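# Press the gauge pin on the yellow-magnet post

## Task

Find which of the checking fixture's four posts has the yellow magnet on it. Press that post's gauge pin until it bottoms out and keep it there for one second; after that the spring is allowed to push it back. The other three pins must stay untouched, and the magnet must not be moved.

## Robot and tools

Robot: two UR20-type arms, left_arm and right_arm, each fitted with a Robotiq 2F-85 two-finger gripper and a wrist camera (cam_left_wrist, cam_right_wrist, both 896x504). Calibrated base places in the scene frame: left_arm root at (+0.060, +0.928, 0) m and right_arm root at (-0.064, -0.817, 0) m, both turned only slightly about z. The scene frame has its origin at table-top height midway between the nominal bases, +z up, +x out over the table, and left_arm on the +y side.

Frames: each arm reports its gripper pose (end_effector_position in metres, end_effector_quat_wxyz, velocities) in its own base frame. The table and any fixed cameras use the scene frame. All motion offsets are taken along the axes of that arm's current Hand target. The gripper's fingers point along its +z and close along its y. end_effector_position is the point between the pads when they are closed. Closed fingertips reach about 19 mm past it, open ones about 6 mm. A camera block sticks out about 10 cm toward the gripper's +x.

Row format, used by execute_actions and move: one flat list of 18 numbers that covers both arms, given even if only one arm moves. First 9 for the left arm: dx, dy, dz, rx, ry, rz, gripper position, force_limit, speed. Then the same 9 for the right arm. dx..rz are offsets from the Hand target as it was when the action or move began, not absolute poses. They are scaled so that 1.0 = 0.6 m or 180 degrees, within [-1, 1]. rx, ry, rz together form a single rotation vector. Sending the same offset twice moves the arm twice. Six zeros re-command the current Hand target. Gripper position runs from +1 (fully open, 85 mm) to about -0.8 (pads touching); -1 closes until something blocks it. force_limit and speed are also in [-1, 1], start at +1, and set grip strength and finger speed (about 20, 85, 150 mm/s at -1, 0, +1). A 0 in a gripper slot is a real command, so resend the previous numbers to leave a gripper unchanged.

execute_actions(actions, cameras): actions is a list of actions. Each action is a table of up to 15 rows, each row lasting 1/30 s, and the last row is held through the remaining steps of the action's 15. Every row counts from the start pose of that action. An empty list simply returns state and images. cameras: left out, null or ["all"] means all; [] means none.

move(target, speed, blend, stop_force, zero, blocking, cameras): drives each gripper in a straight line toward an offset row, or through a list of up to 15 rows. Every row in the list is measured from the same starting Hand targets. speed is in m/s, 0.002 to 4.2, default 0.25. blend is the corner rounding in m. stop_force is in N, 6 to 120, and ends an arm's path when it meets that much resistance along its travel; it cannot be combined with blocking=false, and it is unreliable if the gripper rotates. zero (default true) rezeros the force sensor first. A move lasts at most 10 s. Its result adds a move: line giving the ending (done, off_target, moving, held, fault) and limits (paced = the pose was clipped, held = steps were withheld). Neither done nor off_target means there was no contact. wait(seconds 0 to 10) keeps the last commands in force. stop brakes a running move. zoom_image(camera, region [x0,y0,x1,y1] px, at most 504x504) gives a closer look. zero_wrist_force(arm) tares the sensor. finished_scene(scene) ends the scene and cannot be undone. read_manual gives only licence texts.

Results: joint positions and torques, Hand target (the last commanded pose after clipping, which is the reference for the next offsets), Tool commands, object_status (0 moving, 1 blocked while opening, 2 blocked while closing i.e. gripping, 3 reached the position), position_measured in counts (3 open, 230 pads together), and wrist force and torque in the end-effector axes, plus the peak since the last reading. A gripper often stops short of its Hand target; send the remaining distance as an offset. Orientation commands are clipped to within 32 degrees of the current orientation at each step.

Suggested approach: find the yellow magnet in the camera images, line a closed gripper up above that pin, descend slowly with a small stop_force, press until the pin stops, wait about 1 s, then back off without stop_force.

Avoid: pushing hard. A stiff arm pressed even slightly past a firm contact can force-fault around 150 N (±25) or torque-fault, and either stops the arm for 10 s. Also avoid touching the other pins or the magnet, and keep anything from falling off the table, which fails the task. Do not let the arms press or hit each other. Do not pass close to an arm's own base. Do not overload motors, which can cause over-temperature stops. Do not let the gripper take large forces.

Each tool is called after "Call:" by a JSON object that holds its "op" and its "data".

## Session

Call:
{"op": "execute_actions", "data": {"actions": []}}

Scene clock: 0.00 s.
left_arm: end_effector_position=(+1.6020, +0.5513, +0.3701) position_measured=3 object_status=3 end_effector_quat_wxyz=(-0.049, +0.940, +0.190, +0.279) | right_arm: end_effector_position=(+0.4481, +0.4679, +0.3319) position_measured=3 object_status=3 end_effector_quat_wxyz=(-0.272, +0.502, +0.649, +0.503)
Joint positions: left_arm=[0.193 -0.686 0.985 -2.439 -1.472 -3.319] | right_arm=[4.007 -1.969 -2.772 1.193 2.076 2.519]
Joint velocities: within noise
Joint torques (N m): no reading
Motor temperatures (°C): left_arm=[24 35 26 38 34 34] | right_arm=[28 35 36 37 34 38]
Wrist force (N): no reading
Wrist torque (N m): no reading
Wrist force, peak (N): no reading
Hand target: left_arm +1.6020, +0.5513, +0.3701; -0.049, +0.940, +0.190, +0.279 | right_arm +0.4481, +0.4679, +0.3319; -0.272, +0.502, +0.649, +0.503
Tool commands: left_gripper/position=+1.0 left_gripper/force_limit=+1.0 left_gripper/speed=+1.0 right_gripper/position=+1.0 right_gripper/force_limit=+1.0 right_gripper/speed=+1.0
camera_calibration:
cam_left_wrist: T_world_to_cam=[[0.280319, -0.958405, -0.0536817, 0.116011], [-0.933413, -0.259108, -0.248199, 1.75322], [0.223966, 0.119682, -0.967221, 0.0591923], [0, 0, 0, 1]] pos_world=[1.5907, 0.558373, 0.498626]
cam_right_wrist: T_world_to_cam=[[0.956613, -0.13676, 0.257272, -0.433465], [0.120637, -0.61784, -0.776995, 0.502422], [0.265214, 0.774319, -0.574535, -0.162484], [0, 0, 0, 1]] pos_world=[0.39714, 0.37695, 0.408545]

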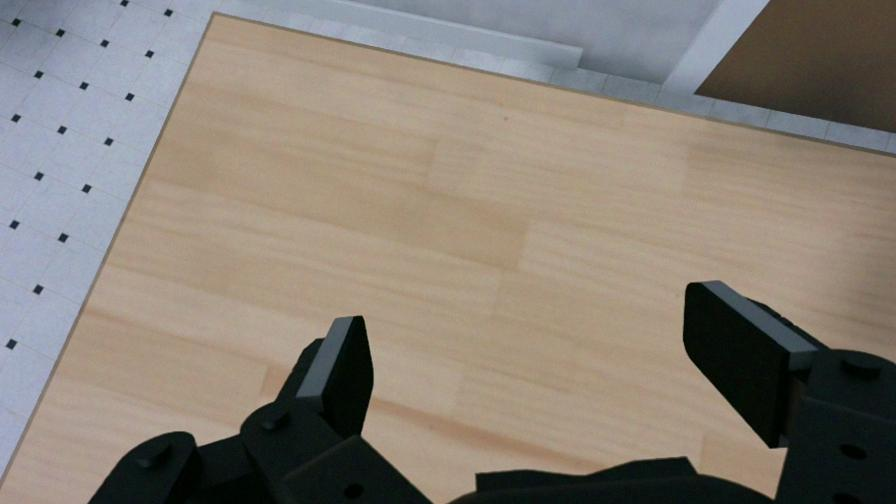

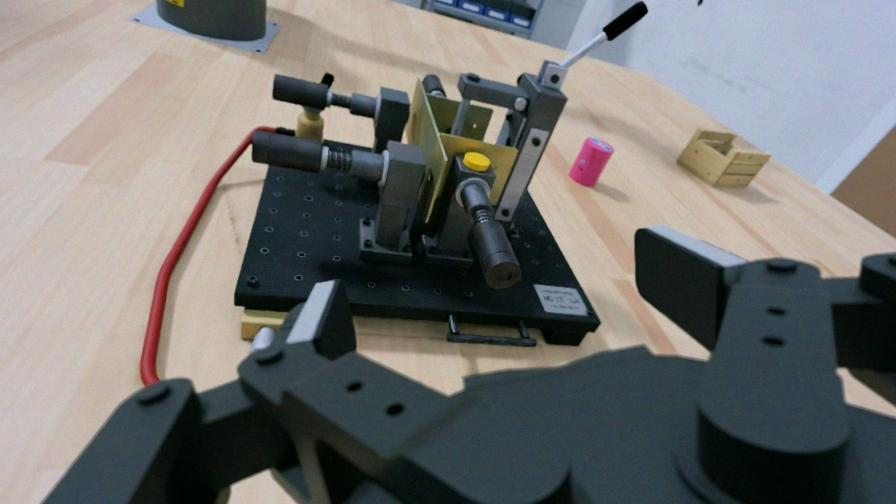

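Call:
{"op": "move", "data": {"target": [0,0,0,0,0,0,1,1,1,-0.2082,0.0732,0.4018,0.1172,-0.3701,0.0611,-1,1,-0.2], "speed": 0.55, "cameras": ["cam_right_wrist"]}}

Scene clock: 4.50 s.
left_arm: end_effector_position=(+1.6020, +0.5513, +0.3701) position_measured=3 object_status=3 end_effector_quat_wxyz=(-0.049, +0.940, +0.190, +0.279) | right_arm: end_effector_position=(+0.5688, +0.6433, +0.1578) position_measured=232 object_status=3 end_effector_quat_wxyz=(+0.000, +0.695, +0.719, +0.000)
Joint positions: left_arm=[0.193 -0.686 0.985 -2.439 -1.472 -3.319] | right_arm=[4.225 -1.836 -2.211 -0.665 1.571 2.62]
Joint velocities: within noise
Joint torques (N m): left_arm=[3.08 -277.47 -106.31 -11.83 1.78 0.58] | right_arm=[19.49 93.66 87.24 4.13 -4.28 5.09]
Motor temperatures (°C): left_arm=[24 35 26 38 34 34] | right_arm=[28 35 36 37 34 38]
Wrist force (N): left_arm=[0.3 -0.1 0.1] | right_arm=[-0.9 2.7 0.7]
Wrist torque (N m): left_arm=[0.00 -0.03 -0.01] | right_arm=[1.43 0.40 -0.68]
Wrist force, peak (N): left_arm=[0.7 -0.5 -0.3] | right_arm=[0.9 3.5 2.2]
Hand target: left_arm +1.6020, +0.5513, +0.3701; -0.049, +0.940, +0.190, +0.279 | right_arm +0.5688, +0.6433, +0.1578; +0.000, +0.695, +0.719, +0.000
Off the commanded pose: left_arm 0.000 m, 0 deg | right_arm 0.000 m, 0 deg.
move: done
camera_calibration:
cam_right_wrist: T_world_to_cam=[[0.989028, -0.130001, 0.0701591, -0.473347], [-0.144753, -0.947643, 0.28464, 0.656554], [0.0294822, -0.291673, -0.956064, 0.449689], [0, 0, 0, 1]] pos_world=[0.549934, 0.691805, 0.27626]
Images, in order (width x height): cam_right_wrist 896x504.

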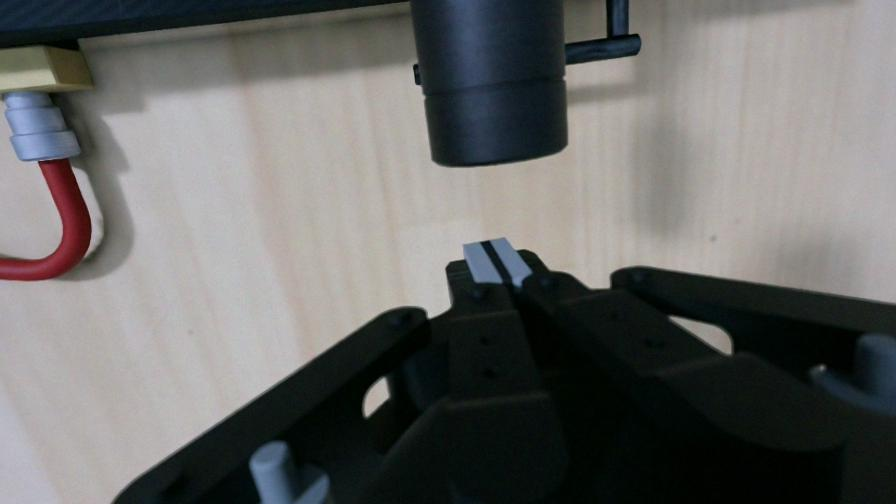

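Call:
{"op": "move", "data": {"target": [[0,0,0,0,0,0,1,1,1,0.03,0.0083,0,0,0,0,-1,1,-0.2],[0,0,0,0,0,0,1,1,1,0.066,0.0083,0,0,0,0,-1,1,-0.2],[0,0,0,0,0,0,1,1,1,0.11,0.0083,0,0,0,0,-1,1,-0.2]], "speed": [0.1,0.06,0.014], "stop_force": 25, "cameras": ["cam_right_wrist"]}}

Call:
{"op": "wait", "data": {"seconds": 1.2, "cameras": ["cam_right_wrist"]}}

Scene clock: 9.37 s.
left_arm: end_effector_position=(+1.6020, +0.5513, +0.3701) position_measured=3 object_status=3 end_effector_quat_wxyz=(-0.049, +0.940, +0.190, +0.279) | right_arm: end_effector_position=(+0.5722, +0.6904, +0.1578) position_measured=232 object_status=3 end_effector_quat_wxyz=(+0.000, +0.695, +0.719, +0.000)
Joint positions: left_arm=[0.193 -0.686 0.985 -2.439 -1.472 -3.319] | right_arm=[4.246 -1.871 -2.158 -0.684 1.571 2.642]
Joint velocities: within noise
Joint torques (N m): left_arm=[5.71 -283.23 -110.73 -11.52 3.49 1.41] | right_arm=[-8.45 149.73 75.42 16.55 6.85 -6.71]
Motor temperatures (°C): left_arm=[24 35 26 38 34 34] | right_arm=[28 35 36 37 34 38]
Wrist force (N): left_arm=[-0.1 0.1 0.1] | right_arm=[-14.1 1.6 4.0]
Wrist torque (N m): left_arm=[0.02 0.04 0.00] | right_arm=[1.29 0.66 -0.61]
Wrist force, peak (N): left_arm=[0.7 -0.2 -0.3] | right_arm=[-56.4 2.8 -10.9]
Hand target: left_arm +1.6020, +0.5513, +0.3701; -0.049, +0.940, +0.190, +0.279 | right_arm +0.5722, +0.6904, +0.1577; +0.000, +0.695, +0.719, +0.000 (not the last commanded pose)
Off the commanded pose: left_arm 0.000 m, 0 deg | right_arm 0.019 m, 0 deg.
move: contact (right_arm); path passed 2 of 3 targets
camera_calibration:
cam_right_wrist: T_world_to_cam=[[0.989028, -0.12999, 0.0701811, -0.470588], [-0.144754, -0.947588, 0.284821, 0.701685], [0.029479, -0.291855, -0.956008, 0.463478], [0, 0, 0, 1]] pos_world=[0.553334, 0.739005, 0.27626]
Images, in order (width x height): cam_right_wrist 896x504.

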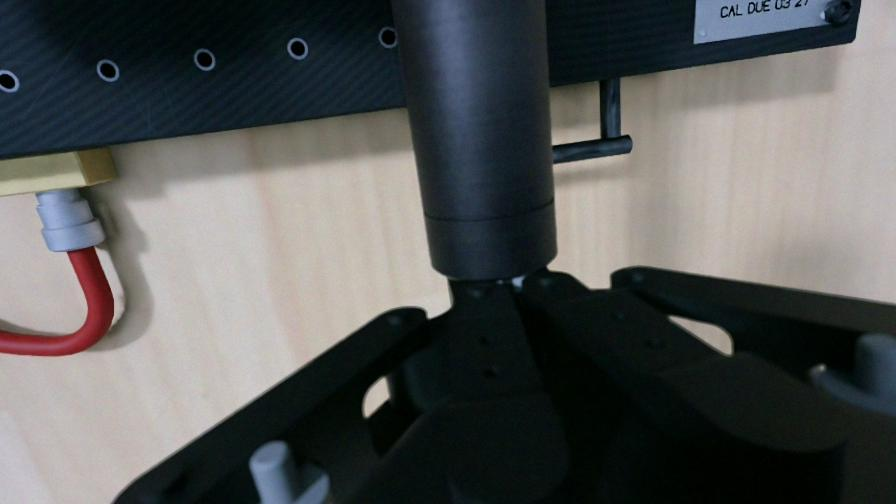

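Scene clock: 10.57 s.
left_arm: end_effector_position=(+1.6020, +0.5513, +0.3701) position_measured=3 object_status=3 end_effector_quat_wxyz=(-0.049, +0.940, +0.190, +0.279) | right_arm: end_effector_position=(+0.5722, +0.6904, +0.1577) position_measured=232 object_status=3 end_effector_quat_wxyz=(+0.000, +0.695, +0.719, +0.000)
Joint positions: left_arm=[0.193 -0.686 0.985 -2.439 -1.472 -3.319] | right_arm=[4.246 -1.871 -2.158 -0.684 1.571 2.642]
Joint velocities: within noise
Joint torques (N m): left_arm=[3.93 -277.66 -110.38 -10.78 3.63 1.74] | right_arm=[-14.87 151.9 73.7 11.16 3.7 -6.93]
Motor temperatures (°C): left_arm=[24 35 26 38 34 34] | right_arm=[28 35 36 37 34 38]
Wrist force (N): left_arm=[0.5 0.0 -0.1] | right_arm=[-13.1 1.1 3.8]
Wrist torque (N m): left_arm=[0.01 -0.08 -0.01] | right_arm=[1.31 0.61 -0.62]
Wrist force, peak (N): left_arm=[0.7 -0.3 -0.3] | right_arm=[-13.8 1.5 4.1]
Hand target: left_arm +1.6020, +0.5513, +0.3701; -0.049, +0.940, +0.190, +0.279 | right_arm +0.5722, +0.6904, +0.1577; +0.000, +0.695, +0.719, +0.000 (not the last commanded pose)
Tool commands: left_gripper/position=+1.0 left_gripper/force_limit=+1.0 left_gripper/speed=+1.0 right_gripper/position=-1.0 right_gripper/force_limit=+1.0 right_gripper/speed=-0.2
Off the commanded pose: left_arm 0.000 m, 0 deg | right_arm 0.019 m, 0 deg.
wait: 1.20 s; at rest by 0.17 s
camera_calibration:
cam_right_wrist: T_world_to_cam=[[0.989028, -0.12999, 0.0701811, -0.470601], [-0.144754, -0.947588, 0.284821, 0.70159], [0.029479, -0.291855, -0.956008, 0.463449], [0, 0, 0, 1]] pos_world=[0.553334, 0.738905, 0.27626]
Images, in order (width x height): cam_right_wrist 896x504.

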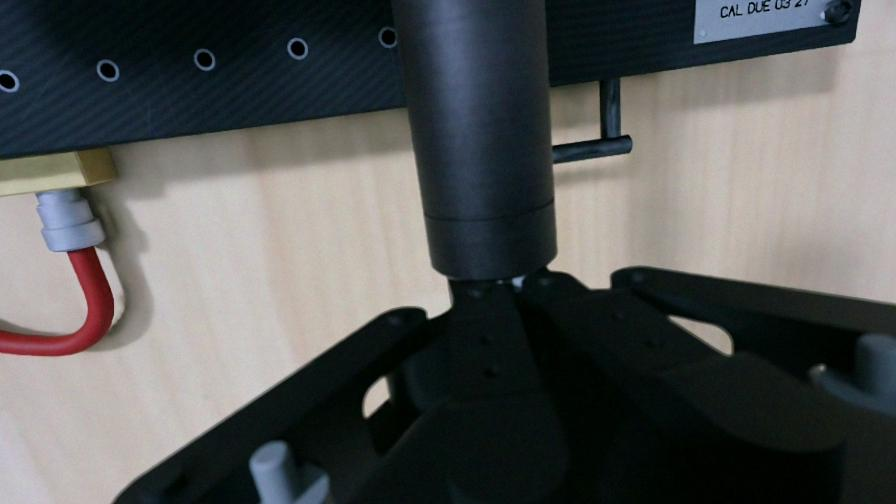

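Call:
{"op": "move", "data": {"target": [0,0,0,0,0,0,1,1,1,0.005,0,0,0,0,0,-1,1,-0.2], "speed": 0.006, "stop_force": 14, "cameras": []}}

Call:
{"op": "wait", "data": {"seconds": 1.1, "cameras": []}}

Scene clock: 11.53 s.
left_arm: end_effector_position=(+1.6020, +0.5513, +0.3701) position_measured=3 object_status=3 end_effector_quat_wxyz=(-0.049, +0.940, +0.190, +0.279) | right_arm: end_effector_position=(+0.5722, +0.6906, +0.1577) position_measured=232 object_status=3 end_effector_quat_wxyz=(+0.000, +0.695, +0.719, +0.000)
Joint positions: left_arm=[0.193 -0.686 0.985 -2.439 -1.472 -3.319] | right_arm=[4.247 -1.871 -2.158 -0.684 1.571 2.642]
Joint velocities: within noise
Joint torques (N m): left_arm=[6.55 -284.74 -111.78 -11.76 4.32 2.25] | right_arm=[6.73 139.29 79.15 22.86 2.63 0.1]
Motor temperatures (°C): left_arm=[24 35 26 38 34 34] | right_arm=[28 35 36 37 34 38]
Wrist force (N): left_arm=[0.5 -0.3 0.1] | right_arm=[-34.6 1.3 -7.6]
Wrist torque (N m): left_arm=[-0.05 -0.08 0.00] | right_arm=[1.28 1.00 -0.51]
Wrist force, peak (N): left_arm=[0.6 -0.2 0.2] | right_arm=[-39.6 -0.8 -7.4]
Hand target: left_arm +1.6020, +0.5513, +0.3701; -0.049, +0.940, +0.190, +0.279 | right_arm +0.5722, +0.6906, +0.1577; +0.000, +0.695, +0.719, +0.000 (not the last commanded pose)
Off the commanded pose: left_arm 0.000 m, 0 deg | right_arm 0.003 m, 0 deg.
move: contact (right_arm)
No camera images: "cameras" was empty.

Scene clock: 12.63 s.
left_arm: end_effector_position=(+1.6020, +0.5513, +0.3701) position_measured=3 object_status=3 end_effector_quat_wxyz=(-0.049, +0.940, +0.190, +0.279) | right_arm: end_effector_position=(+0.5722, +0.6906, +0.1577) position_measured=232 object_status=3 end_effector_quat_wxyz=(+0.000, +0.695, +0.719, +0.000)
Joint positions: left_arm=[0.193 -0.686 0.985 -2.439 -1.472 -3.319] | right_arm=[4.246 -1.871 -2.158 -0.684 1.571 2.642]
Joint velocities: within noise
Joint torques (N m): left_arm=[5.8 -282.64 -114.17 -10.78 4.41 1.86] | right_arm=[0.51 142.8 81.25 19.77 2.38 -6.24]
Motor temperatures (°C): left_arm=[24 35 26 38 34 34] | right_arm=[28 35 36 37 34 38]
Wrist force (N): left_arm=[-0.1 -0.1 0.0] | right_arm=[-29.7 3.7 -4.4]
Wrist torque (N m): left_arm=[-0.01 0.03 -0.01] | right_arm=[1.32 0.96 -0.51]
Wrist force, peak (N): left_arm=[0.4 -0.5 -0.3] | right_arm=[-35.2 1.1 -8.4]
Hand target: left_arm +1.6020, +0.5513, +0.3701; -0.049, +0.940, +0.190, +0.279 | right_arm +0.5722, +0.6906, +0.1577; +0.000, +0.695, +0.719, +0.000 (not the last commanded pose)
Tool commands: left_gripper/position=+1.0 left_gripper/force_limit=+1.0 left_gripper/speed=+1.0 right_gripper/position=-1.0 right_gripper/force_limit=+1.0 right_gripper/speed=-0.2
Off the commanded pose: left_arm 0.000 m, 0 deg | right_arm 0.003 m, 0 deg.
wait: 1.10 s; at rest by 0.17 s
No camera images: "cameras" was empty.

Call:
{"op": "finished_scene", "data": {"scene": 2}}

The scene is finished: the task was done.


## Next scene

The same job, from a new start.

Call:
{"op": "execute_actions", "data": {"actions": []}}

Scene clock: 0.00 s.
left_arm: end_effector_position=(+0.3071, -0.4220, +0.1602) position_measured=3 object_status=3 end_effector_quat_wxyz=(+0.066, +0.956, -0.074, +0.275) | right_arm: end_effector_position=(+0.4900, -0.3027, +0.2369) position_measured=3 object_status=3 end_effector_quat_wxyz=(+0.548, -0.467, -0.511, -0.471)
Joint positions: left_arm=[-1.763 -1.739 2.857 -2.766 -1.003 1.555] | right_arm=[2.511 -2.074 -2.06 -2.212 2.389 -0.015]
Joint velocities: within noise
Joint torques (N m): no reading
Motor temperatures (°C): left_arm=[24 35 26 38 34 33] | right_arm=[28 35 35 36 33 38]
Wrist force (N): no reading
Wrist torque (N m): no reading
Wrist force, peak (N): no reading
Hand target: left_arm +0.3071, -0.4220, +0.1602; +0.066, +0.956, -0.074, +0.275 | right_arm +0.4900, -0.3027, +0.2369; +0.548, -0.467, -0.511, -0.471
Tool commands: left_gripper/position=+1.0 left_gripper/force_limit=+1.0 left_gripper/speed=+1.0 right_gripper/position=+1.0 right_gripper/force_limit=+1.0 right_gripper/speed=+1.0
camera_calibration:
cam_left_wrist: T_world_to_cam=[[-0.285835, -0.958093, 0.0188626, -0.30276], [-0.929607, 0.27245, -0.248197, 0.463413], [0.232657, -0.0884782, -0.968526, 0.172428], [0, 0, 0, 1]] pos_world=[0.304136, -0.401073, 0.28773]
cam_right_wrist: T_world_to_cam=[[0.978979, 0.0562001, -0.196068, -0.399553], [-0.174505, -0.266853, -0.947807, 0.238768], [-0.105588, 0.962097, -0.251436, 0.530477], [0, 0, 0, 1]] pos_world=[0.488832, -0.424199, 0.281347]

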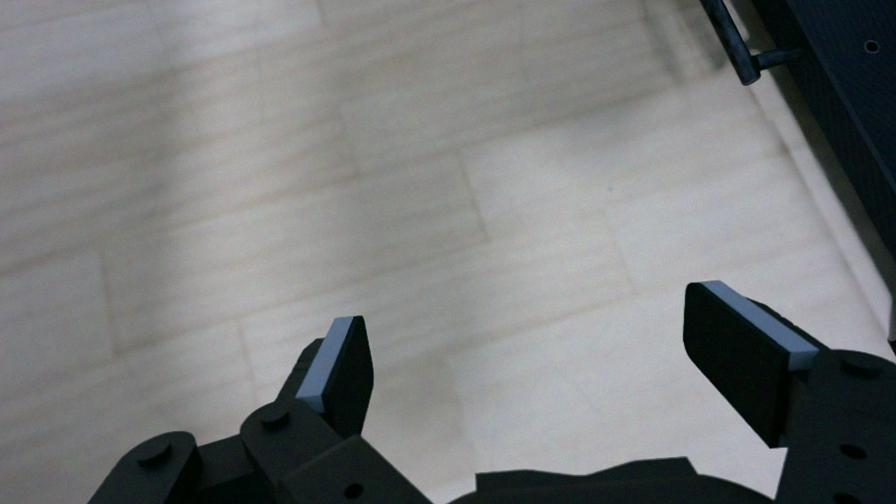

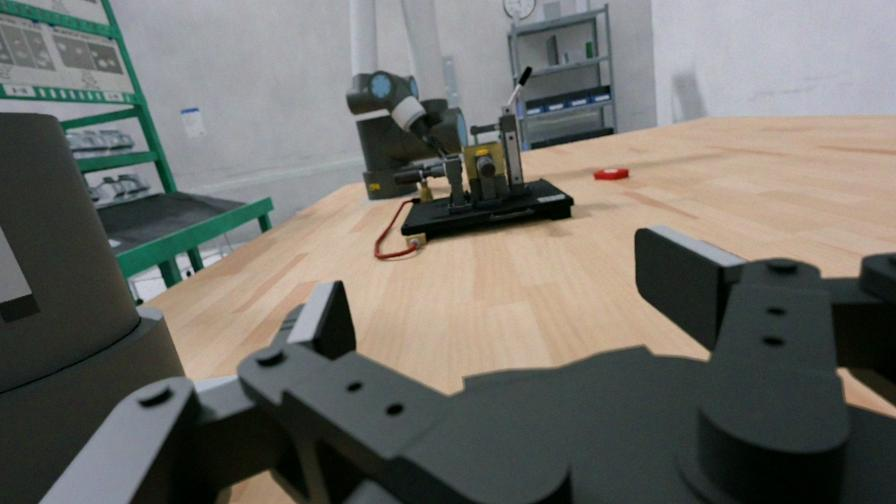

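Call:
{"op": "zoom_image", "data": {"camera": "cam_right_wrist", "region": [360, 60, 620, 260]}}

Scaled by 1.938 from the camera's 896x504 image, which has a finer 1280x720 frame.

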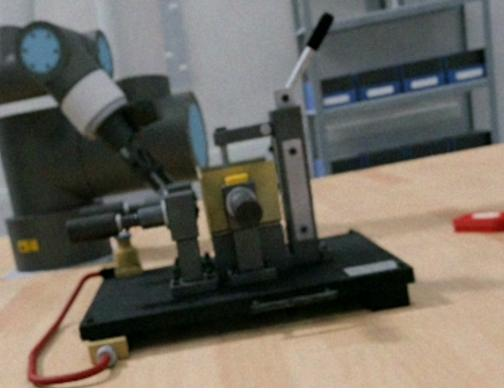

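Call:
{"op": "move", "data": {"target": [0,0,0,0,0,0,1,1,1,0.3292,0.1792,0.7522,-0.110,-0.5038,0.0906,-1,1,-0.2], "speed": 0.6, "cameras": ["cam_right_wrist"]}}

Call:
{"op": "move", "data": {"target": [0,0,0,0,0,0,1,1,1,0.737,-0.338,0,0,0,0,-1,1,-0.2], "speed": 0.5, "cameras": ["cam_right_wrist"]}}

Scene clock: 4.03 s.
left_arm: end_effector_position=(+0.3071, -0.4220, +0.1602) position_measured=3 object_status=3 end_effector_quat_wxyz=(+0.066, +0.956, -0.074, +0.275) | right_arm: end_effector_position=(+0.5493, +0.1503, +0.4501) position_measured=232 object_status=3 end_effector_quat_wxyz=(+0.000, +0.798, +0.602, +0.001)
Joint positions: left_arm=[-1.763 -1.739 2.857 -2.766 -1.003 1.555] | right_arm=[3.769 -1.203 -2.294 -1.214 1.571 2.477]
Joint velocities: within noise
Joint torques (N m): left_arm=[2.43 -8.99 -57.87 -8.61 3.6 -0.65] | right_arm=[13.73 -9.77 113.01 5.89 -3.22 5.92]
Motor temperatures (°C): left_arm=[24 35 26 38 34 33] | right_arm=[28 35 35 36 33 38]
Wrist force (N): left_arm=[-0.1 -0.2 0.0] | right_arm=[-0.3 2.9 1.9]
Wrist torque (N m): left_arm=[-0.03 0.02 0.00] | right_arm=[1.41 0.04 -0.42]
Wrist force, peak (N): left_arm=[-0.1 -0.5 -0.3] | right_arm=[5.4 2.4 -0.1]
Hand target: left_arm +0.3071, -0.4220, +0.1602; +0.066, +0.956, -0.074, +0.275 | right_arm +0.5493, +0.1503, +0.4502; +0.000, +0.798, +0.602, +0.000
Off the commanded pose: left_arm 0.000 m, 0 deg | right_arm 0.000 m, 0 deg.
move: done
camera_calibration:
cam_right_wrist: T_world_to_cam=[[0.901126, -0.427802, 0.070406, -0.445717], [-0.429289, -0.857681, 0.283009, 0.246747], [-0.0606857, -0.285251, -0.95653, 0.634798], [0, 0, 0, 1]] pos_world=[0.546096, 0.202028, 0.568753]
Images, in order (width x height): cam_right_wrist 896x504.

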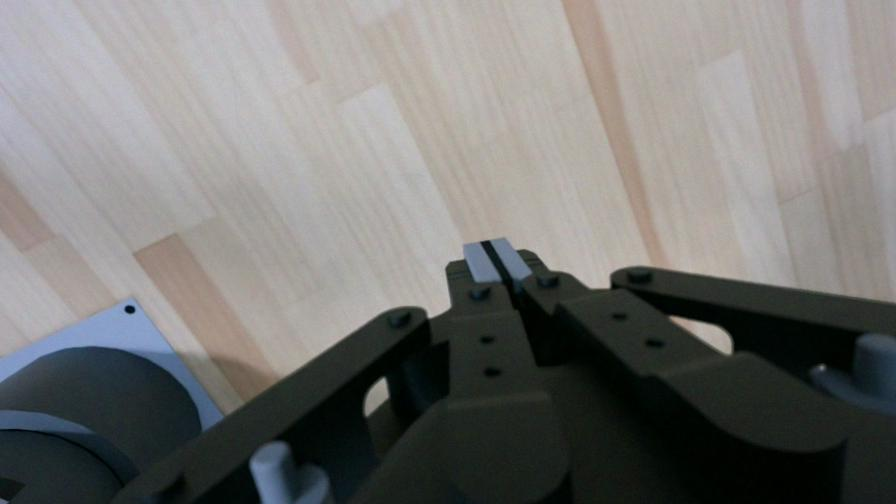

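Scene clock: 5.73 s.
left_arm: end_effector_position=(+0.3071, -0.4220, +0.1602) position_measured=3 object_status=3 end_effector_quat_wxyz=(+0.066, +0.956, -0.074, +0.275) | right_arm: end_effector_position=(+0.4759, +0.6311, +0.4506) position_measured=232 object_status=3 end_effector_quat_wxyz=(+0.000, +0.798, +0.602, +0.000)
Joint positions: left_arm=[-1.763 -1.739 2.857 -2.766 -1.003 1.555] | right_arm=[4.323 -1.507 -2.073 -1.131 1.571 3.031]
Joint velocities: within noise
Joint torques (N m): left_arm=[1.42 -13.05 -59.45 -8.23 4.2 -0.88] | right_arm=[19.42 49.02 107.88 15 -3.38 6.12]
Motor temperatures (°C): left_arm=[24 35 26 38 34 33] | right_arm=[28 35 35 36 33 38]
Wrist force (N): left_arm=[-0.1 0.0 -0.1] | right_arm=[-0.7 2.3 1.8]
Wrist torque (N m): left_arm=[0.01 0.02 0.00] | right_arm=[1.41 0.18 -0.41]
Wrist force, peak (N): left_arm=[0.2 -0.3 -0.4] | right_arm=[-3.8 5.0 1.8]
Hand target: left_arm +0.3071, -0.4220, +0.1602; +0.066, +0.956, -0.074, +0.275 | right_arm +0.4759, +0.6313, +0.4506; +0.000, +0.798, +0.602, +0.000
Off the commanded pose: left_arm 0.000 m, 0 deg | right_arm 0.000 m, 0 deg.
move: done
camera_calibration:
cam_right_wrist: T_world_to_cam=[[0.901069, -0.427924, 0.0703975, -0.1738], [-0.429395, -0.857592, 0.283119, 0.627422], [-0.0607812, -0.285338, -0.956498, 0.767962], [0, 0, 0, 1]] pos_world=[0.472695, 0.682828, 0.569154]
Images, in order (width x height): cam_right_wrist 896x504.

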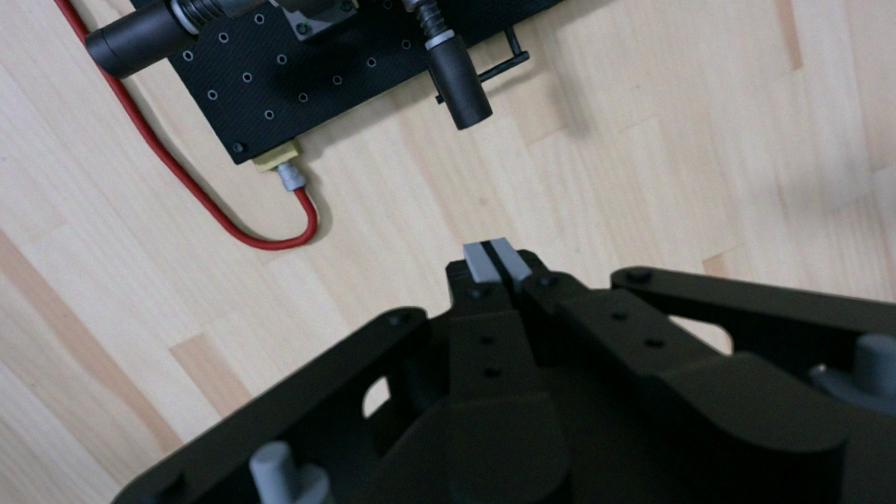

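Call:
{"op": "move", "data": {"target": [0,0,0,0,0,0,1,1,1,-0.026,0.083,0.4877,0,0,-0.0917,-1,1,-0.2], "speed": 0.35, "cameras": ["cam_right_wrist"]}}

Scene clock: 9.33 s.
left_arm: end_effector_position=(+0.3071, -0.4220, +0.1602) position_measured=3 object_status=3 end_effector_quat_wxyz=(+0.066, +0.956, -0.074, +0.275) | right_arm: end_effector_position=(+0.5196, +0.6029, +0.1581) position_measured=232 object_status=3 end_effector_quat_wxyz=(+0.000, +0.704, +0.710, +0.000)
Joint positions: left_arm=[-1.763 -1.739 2.857 -2.766 -1.003 1.555] | right_arm=[4.256 -1.777 -2.298 -0.637 1.571 2.676]
Joint velocities: within noise
Joint torques (N m): left_arm=[7.49 -11.3 -63.11 -7.63 4.14 -0.91] | right_arm=[-17.9 71.37 59.18 16.92 4.37 -6.61]
Motor temperatures (°C): left_arm=[24 35 26 38 34 33] | right_arm=[28 35 35 36 33 38]
Wrist force (N): left_arm=[0.1 0.2 -0.2] | right_arm=[-0.6 2.5 1.7]
Wrist torque (N m): left_arm=[0.04 -0.01 0.00] | right_arm=[1.53 0.04 -0.44]
Wrist force, peak (N): left_arm=[0.4 0.1 -0.4] | right_arm=[-0.6 3.0 5.5]
Hand target: left_arm +0.3071, -0.4220, +0.1602; +0.066, +0.956, -0.074, +0.275 | right_arm +0.5196, +0.6029, +0.1580; +0.000, +0.704, +0.710, +0.000
Off the commanded pose: left_arm 0.000 m, 0 deg | right_arm 0.000 m, 0 deg.
move: done
camera_calibration:
cam_right_wrist: T_world_to_cam=[[0.985495, -0.154261, 0.0707377, -0.413611], [-0.168125, -0.944225, 0.283149, 0.621296], [0.0231133, -0.290935, -0.956464, 0.442584], [0, 0, 0, 1]] pos_world=[0.501837, 0.651602, 0.276654]
Images, in order (width x height): cam_right_wrist 896x504.

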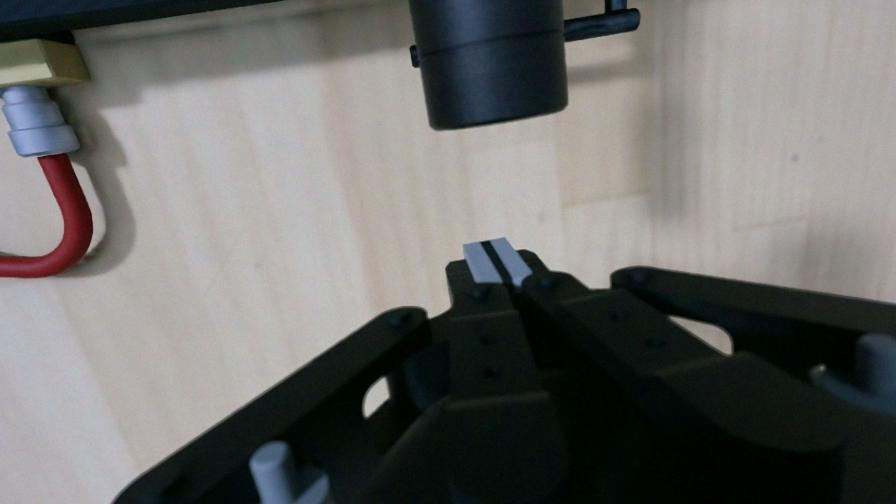

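Call:
{"op": "move", "data": {"target": [[0,0,0,0,0,0,1,1,1,0.0433,0.0093,0,0,0,0,-1,1,-0.2],[0,0,0,0,0,0,1,1,1,0.085,0.0093,0,0,0,0,-1,1,-0.2],[0,0,0,0,0,0,1,1,1,0.12,0.0093,0,0,0,0,-1,1,-0.2]], "speed": [0.1,0.06,0.007], "stop_force": 27, "cameras": ["cam_right_wrist"]}}

Call:
{"op": "wait", "data": {"seconds": 1.15, "cameras": []}}

Scene clock: 12.53 s.
left_arm: end_effector_position=(+0.3071, -0.4220, +0.1602) position_measured=3 object_status=3 end_effector_quat_wxyz=(+0.066, +0.956, -0.074, +0.275) | right_arm: end_effector_position=(+0.5246, +0.6587, +0.1580) position_measured=232 object_status=3 end_effector_quat_wxyz=(+0.000, +0.704, +0.710, +0.000)
Joint positions: left_arm=[-1.763 -1.739 2.857 -2.766 -1.003 1.555] | right_arm=[4.281 -1.821 -2.235 -0.656 1.571 2.7]
Joint velocities: within noise
Joint torques (N m): left_arm=[9.85 -5.45 -64.56 -7.17 4.53 -0.46] | right_arm=[-1.62 136.94 77.84 20.34 8.37 -6.97]
Motor temperatures (°C): left_arm=[24 35 26 38 34 33] | right_arm=[28 35 35 36 33 38]
Wrist force (N): left_arm=[0.1 0.1 -0.2] | right_arm=[-22.7 5.8 6.7]
Wrist torque (N m): left_arm=[0.03 -0.01 0.01] | right_arm=[1.62 0.47 -0.45]
Wrist force, peak (N): left_arm=[0.5 0.1 -0.3] | right_arm=[-43.2 2.5 -6.5]
Hand target: left_arm +0.3071, -0.4220, +0.1602; +0.066, +0.956, -0.074, +0.275 | right_arm +0.5246, +0.6587, +0.1580; +0.000, +0.704, +0.710, +0.000 (not the last commanded pose)
Off the commanded pose: left_arm 0.000 m, 0 deg | right_arm 0.016 m, 0 deg.
move: contact (right_arm); path passed 2 of 3 targets
camera_calibration:
cam_right_wrist: T_world_to_cam=[[0.985511, -0.154169, 0.0707084, -0.409974], [-0.168028, -0.944239, 0.283159, 0.674906], [0.0231114, -0.290937, -0.956463, 0.458639], [0, 0, 0, 1]] pos_world=[0.506837, 0.707502, 0.276554]
Images, in order (width x height): cam_right_wrist 896x504.

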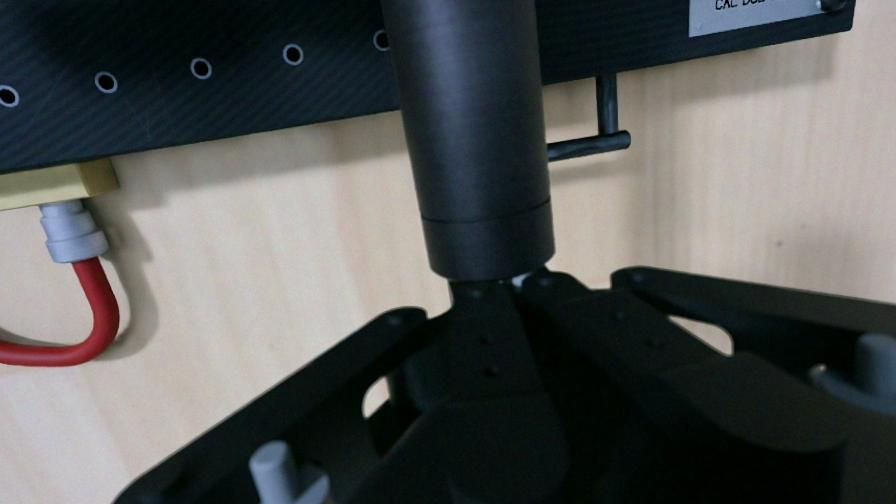

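Scene clock: 13.70 s.
left_arm: end_effector_position=(+0.3071, -0.4220, +0.1602) position_measured=3 object_status=3 end_effector_quat_wxyz=(+0.066, +0.956, -0.074, +0.275) | right_arm: end_effector_position=(+0.5246, +0.6587, +0.1580) position_measured=232 object_status=3 end_effector_quat_wxyz=(+0.000, +0.704, +0.710, +0.000)
Joint positions: left_arm=[-1.763 -1.739 2.857 -2.766 -1.003 1.555] | right_arm=[4.281 -1.821 -2.235 -0.656 1.571 2.7]
Joint velocities: within noise
Joint torques (N m): left_arm=[8.45 -6.25 -64.14 -7.27 3.97 -0.66] | right_arm=[-9.97 140.55 80.59 15.17 7.34 -7.41]
Motor temperatures (°C): left_arm=[24 35 26 38 34 33] | right_arm=[28 35 35 36 33 38]
Wrist force (N): left_arm=[0.4 -0.1 0.0] | right_arm=[-21.6 4.0 7.0]
Wrist torque (N m): left_arm=[-0.01 -0.08 0.00] | right_arm=[1.60 0.50 -0.47]
Wrist force, peak (N): left_arm=[-0.5 -0.1 -0.2] | right_arm=[-22.6 5.5 6.7]
Hand target: left_arm +0.3071, -0.4220, +0.1602; +0.066, +0.956, -0.074, +0.275 | right_arm +0.5246, +0.6587, +0.1580; +0.000, +0.704, +0.710, +0.000 (not the last commanded pose)
Tool commands: left_gripper/position=+1.0 left_gripper/force_limit=+1.0 left_gripper/speed=+1.0 right_gripper/position=-1.0 right_gripper/force_limit=+1.0 right_gripper/speed=-0.2
Off the commanded pose: left_arm 0.000 m, 0 deg | right_arm 0.016 m, 0 deg.
wait: 1.17 s; at rest by 0.17 s
No camera images: "cameras" was empty.

Call:
{"op": "finished_scene", "data": {"scene": 3}}

The scene is finished: the task was done.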